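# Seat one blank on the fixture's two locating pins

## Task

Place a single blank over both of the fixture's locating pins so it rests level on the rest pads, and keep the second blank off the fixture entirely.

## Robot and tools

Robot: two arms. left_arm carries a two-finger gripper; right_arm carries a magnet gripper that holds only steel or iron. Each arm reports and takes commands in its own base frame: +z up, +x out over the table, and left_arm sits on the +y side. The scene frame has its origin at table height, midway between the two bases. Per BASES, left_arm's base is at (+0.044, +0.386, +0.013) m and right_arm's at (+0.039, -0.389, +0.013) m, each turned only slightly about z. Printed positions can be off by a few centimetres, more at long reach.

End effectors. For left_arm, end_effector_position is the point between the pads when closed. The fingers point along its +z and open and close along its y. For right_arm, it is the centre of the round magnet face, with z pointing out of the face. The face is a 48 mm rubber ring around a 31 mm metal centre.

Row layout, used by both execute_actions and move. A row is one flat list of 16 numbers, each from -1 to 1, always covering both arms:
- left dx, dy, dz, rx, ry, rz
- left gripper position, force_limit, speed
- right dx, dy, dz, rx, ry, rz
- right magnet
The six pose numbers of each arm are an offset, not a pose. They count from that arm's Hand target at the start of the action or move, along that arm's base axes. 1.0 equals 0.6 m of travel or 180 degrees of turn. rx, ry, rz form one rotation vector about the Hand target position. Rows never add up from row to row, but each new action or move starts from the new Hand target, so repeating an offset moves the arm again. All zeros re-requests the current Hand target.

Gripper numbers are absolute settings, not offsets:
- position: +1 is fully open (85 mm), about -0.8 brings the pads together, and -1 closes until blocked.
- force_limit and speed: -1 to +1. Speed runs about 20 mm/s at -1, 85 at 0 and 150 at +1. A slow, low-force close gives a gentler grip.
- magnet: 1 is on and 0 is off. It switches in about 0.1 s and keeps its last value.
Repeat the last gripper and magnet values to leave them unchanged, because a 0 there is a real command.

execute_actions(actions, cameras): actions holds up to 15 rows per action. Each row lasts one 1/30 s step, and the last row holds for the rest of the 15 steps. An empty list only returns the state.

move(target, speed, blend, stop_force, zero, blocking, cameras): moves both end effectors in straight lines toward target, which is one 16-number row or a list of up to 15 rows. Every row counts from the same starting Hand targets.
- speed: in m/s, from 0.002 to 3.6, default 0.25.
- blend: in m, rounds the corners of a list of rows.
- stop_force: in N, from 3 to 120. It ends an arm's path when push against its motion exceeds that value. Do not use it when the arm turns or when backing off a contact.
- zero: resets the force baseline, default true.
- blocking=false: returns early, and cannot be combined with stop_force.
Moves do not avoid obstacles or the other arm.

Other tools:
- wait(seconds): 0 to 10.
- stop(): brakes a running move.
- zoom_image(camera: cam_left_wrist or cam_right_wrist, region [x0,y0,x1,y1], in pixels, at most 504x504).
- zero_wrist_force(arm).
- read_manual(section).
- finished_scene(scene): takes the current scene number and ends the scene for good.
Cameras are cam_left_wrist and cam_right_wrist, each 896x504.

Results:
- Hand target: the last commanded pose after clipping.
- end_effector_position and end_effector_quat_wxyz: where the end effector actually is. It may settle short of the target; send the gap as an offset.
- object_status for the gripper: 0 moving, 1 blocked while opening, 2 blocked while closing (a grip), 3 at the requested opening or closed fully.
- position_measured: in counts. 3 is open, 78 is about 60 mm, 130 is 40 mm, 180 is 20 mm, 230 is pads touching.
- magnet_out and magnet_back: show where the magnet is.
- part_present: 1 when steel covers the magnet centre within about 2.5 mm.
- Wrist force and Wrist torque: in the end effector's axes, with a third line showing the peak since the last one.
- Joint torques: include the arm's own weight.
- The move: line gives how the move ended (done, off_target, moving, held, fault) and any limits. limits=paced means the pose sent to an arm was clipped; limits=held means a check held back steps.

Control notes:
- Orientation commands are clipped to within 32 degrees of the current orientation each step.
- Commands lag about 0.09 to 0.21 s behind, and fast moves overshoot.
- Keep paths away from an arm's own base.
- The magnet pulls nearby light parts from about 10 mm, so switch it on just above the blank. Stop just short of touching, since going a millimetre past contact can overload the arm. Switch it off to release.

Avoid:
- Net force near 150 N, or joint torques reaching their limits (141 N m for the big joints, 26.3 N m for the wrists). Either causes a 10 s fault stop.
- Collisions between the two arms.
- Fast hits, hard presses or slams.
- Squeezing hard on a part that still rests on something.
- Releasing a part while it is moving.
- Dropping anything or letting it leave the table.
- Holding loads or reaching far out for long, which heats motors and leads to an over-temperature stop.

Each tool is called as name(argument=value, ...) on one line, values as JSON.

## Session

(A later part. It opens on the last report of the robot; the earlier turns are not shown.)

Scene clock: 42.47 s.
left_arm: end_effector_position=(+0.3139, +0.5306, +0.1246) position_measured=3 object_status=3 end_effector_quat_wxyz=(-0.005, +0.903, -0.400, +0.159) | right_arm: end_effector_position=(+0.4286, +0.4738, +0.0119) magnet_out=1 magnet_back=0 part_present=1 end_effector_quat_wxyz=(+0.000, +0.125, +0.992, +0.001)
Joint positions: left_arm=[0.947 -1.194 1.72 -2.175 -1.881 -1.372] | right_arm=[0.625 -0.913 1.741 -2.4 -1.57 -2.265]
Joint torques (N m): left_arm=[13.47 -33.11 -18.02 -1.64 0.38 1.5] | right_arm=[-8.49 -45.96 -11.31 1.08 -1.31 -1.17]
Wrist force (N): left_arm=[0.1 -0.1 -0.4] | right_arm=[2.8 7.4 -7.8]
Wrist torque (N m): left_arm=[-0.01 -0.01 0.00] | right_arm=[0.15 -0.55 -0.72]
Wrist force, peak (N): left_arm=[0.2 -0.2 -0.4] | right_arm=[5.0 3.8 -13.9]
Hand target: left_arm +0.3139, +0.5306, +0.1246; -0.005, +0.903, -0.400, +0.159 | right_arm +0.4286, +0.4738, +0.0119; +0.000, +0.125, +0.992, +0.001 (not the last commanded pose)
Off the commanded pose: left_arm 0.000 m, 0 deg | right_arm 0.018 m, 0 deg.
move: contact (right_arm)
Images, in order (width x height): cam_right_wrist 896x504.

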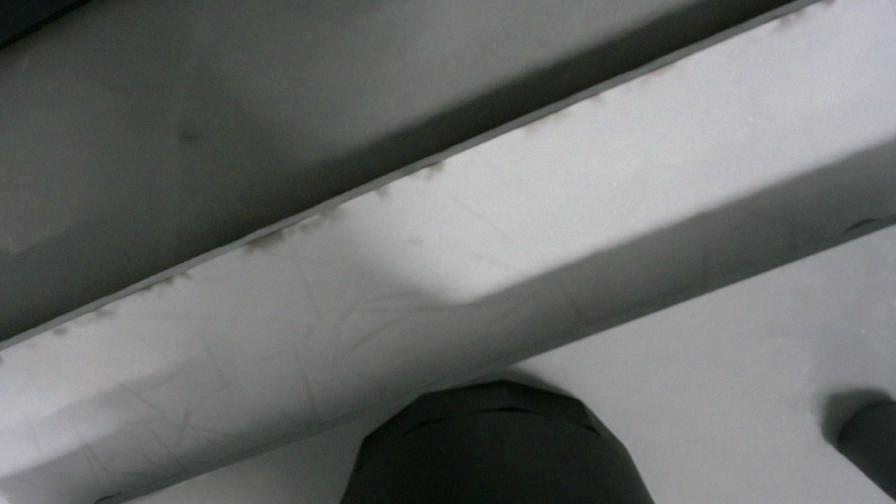

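execute_actions(actions=[[[0,0,0,0,0,0,1,1,1,0,0,0,0,0,0,0]]], cameras=[])

move(target=[[0,0,0,0,0,0,1,1,1,0,0,0.03,0,0,0,0],[0,0,0,0,0,0,1,1,1,0,0.0,0.23,0,0,0,0]], speed=[0.04,0.25], cameras=["cam_right_wrist"])

zoom_image(camera="cam_right_wrist", region=[200, 0, 700, 400])

Scene clock: 43.33 s.
left_arm: end_effector_position=(+0.3139, +0.5306, +0.1246) position_measured=3 object_status=3 end_effector_quat_wxyz=(-0.005, +0.903, -0.400, +0.159) | right_arm: end_effector_position=(+0.4286, +0.4738, +0.0119) magnet_out=0 magnet_back=1 part_present=0 end_effector_quat_wxyz=(+0.000, +0.125, +0.992, +0.001)
Joint positions: left_arm=[0.947 -1.194 1.72 -2.175 -1.881 -1.372] | right_arm=[0.625 -0.913 1.741 -2.399 -1.57 -2.265]
Joint torques (N m): left_arm=[12.98 -33.02 -17.49 -1.48 0.55 1.2] | right_arm=[-9.27 -34.64 -17.49 -1.59 -1.21 -0.92]
Wrist force (N): left_arm=[0.0 0.1 -0.1] | right_arm=[2.8 1.9 -14.0]
Wrist torque (N m): left_arm=[0.02 -0.01 0.00] | right_arm=[0.27 -0.39 -0.29]
Wrist force, peak (N): left_arm=[0.0 0.1 -0.4] | right_arm=[3.0 1.6 -14.3]
Hand target: left_arm +0.3139, +0.5306, +0.1246; -0.005, +0.903, -0.400, +0.159 | right_arm +0.4286, +0.4738, +0.0119; +0.000, +0.125, +0.992, +0.001
Off the commanded pose: left_arm 0.000 m, 0 deg | right_arm 0.000 m, 0 deg.
No camera images: "cameras" was empty.

Scene clock: 45.00 s.
left_arm: end_effector_position=(+0.3139, +0.5306, +0.1246) position_measured=3 object_status=3 end_effector_quat_wxyz=(-0.005, +0.903, -0.400, +0.159) | right_arm: end_effector_position=(+0.4286, +0.4738, +0.1498) magnet_out=0 magnet_back=1 part_present=0 end_effector_quat_wxyz=(+0.000, +0.125, +0.992, +0.001)
Joint positions: left_arm=[0.947 -1.194 1.72 -2.175 -1.881 -1.372] | right_arm=[0.625 -1.118 1.644 -2.097 -1.57 -2.265]
Joint torques (N m): left_arm=[11.6 -32.41 -19.03 -1.63 0.52 1.15] | right_arm=[-7.61 -47.93 -30.86 -0.85 -1.49 -2.05]
Wrist force (N): left_arm=[0.1 0.1 -0.1] | right_arm=[1.8 -0.7 -0.4]
Wrist torque (N m): left_arm=[0.03 -0.01 0.00] | right_arm=[0.08 -0.24 -0.27]
Wrist force, peak (N): left_arm=[0.2 0.2 -0.4] | right_arm=[2.9 1.8 -13.4]
Hand target: left_arm +0.3139, +0.5306, +0.1246; -0.005, +0.903, -0.400, +0.159 | right_arm +0.4286, +0.4738, +0.1499; +0.000, +0.125, +0.992, +0.001
Off the commanded pose: left_arm 0.000 m, 0 deg | right_arm 0.000 m, 0 deg.
move: done
Images, in order (width x height): cam_right_wrist 896x504.

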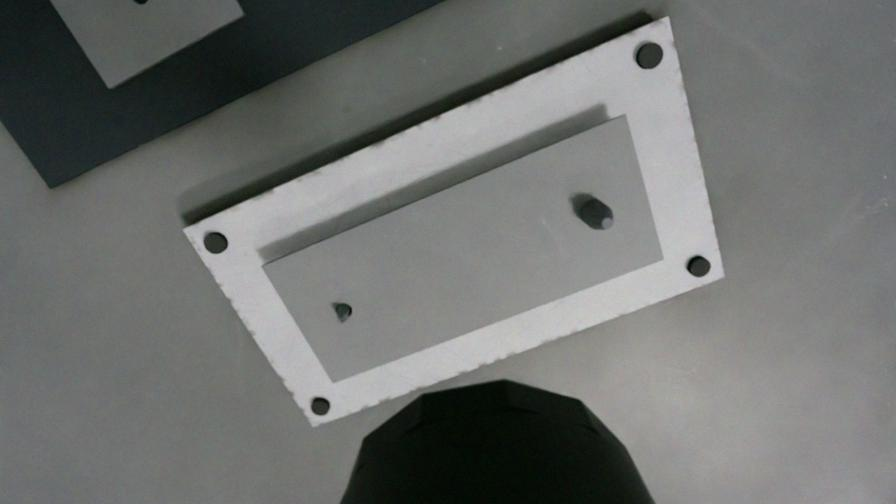

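Scaled by 1.008 from the camera's 896x504 image, which has a finer 1280x720 frame.

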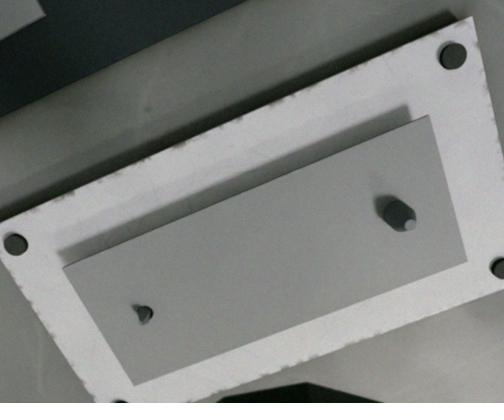

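finished_scene(scene=1)

The scene is finished: the task was done.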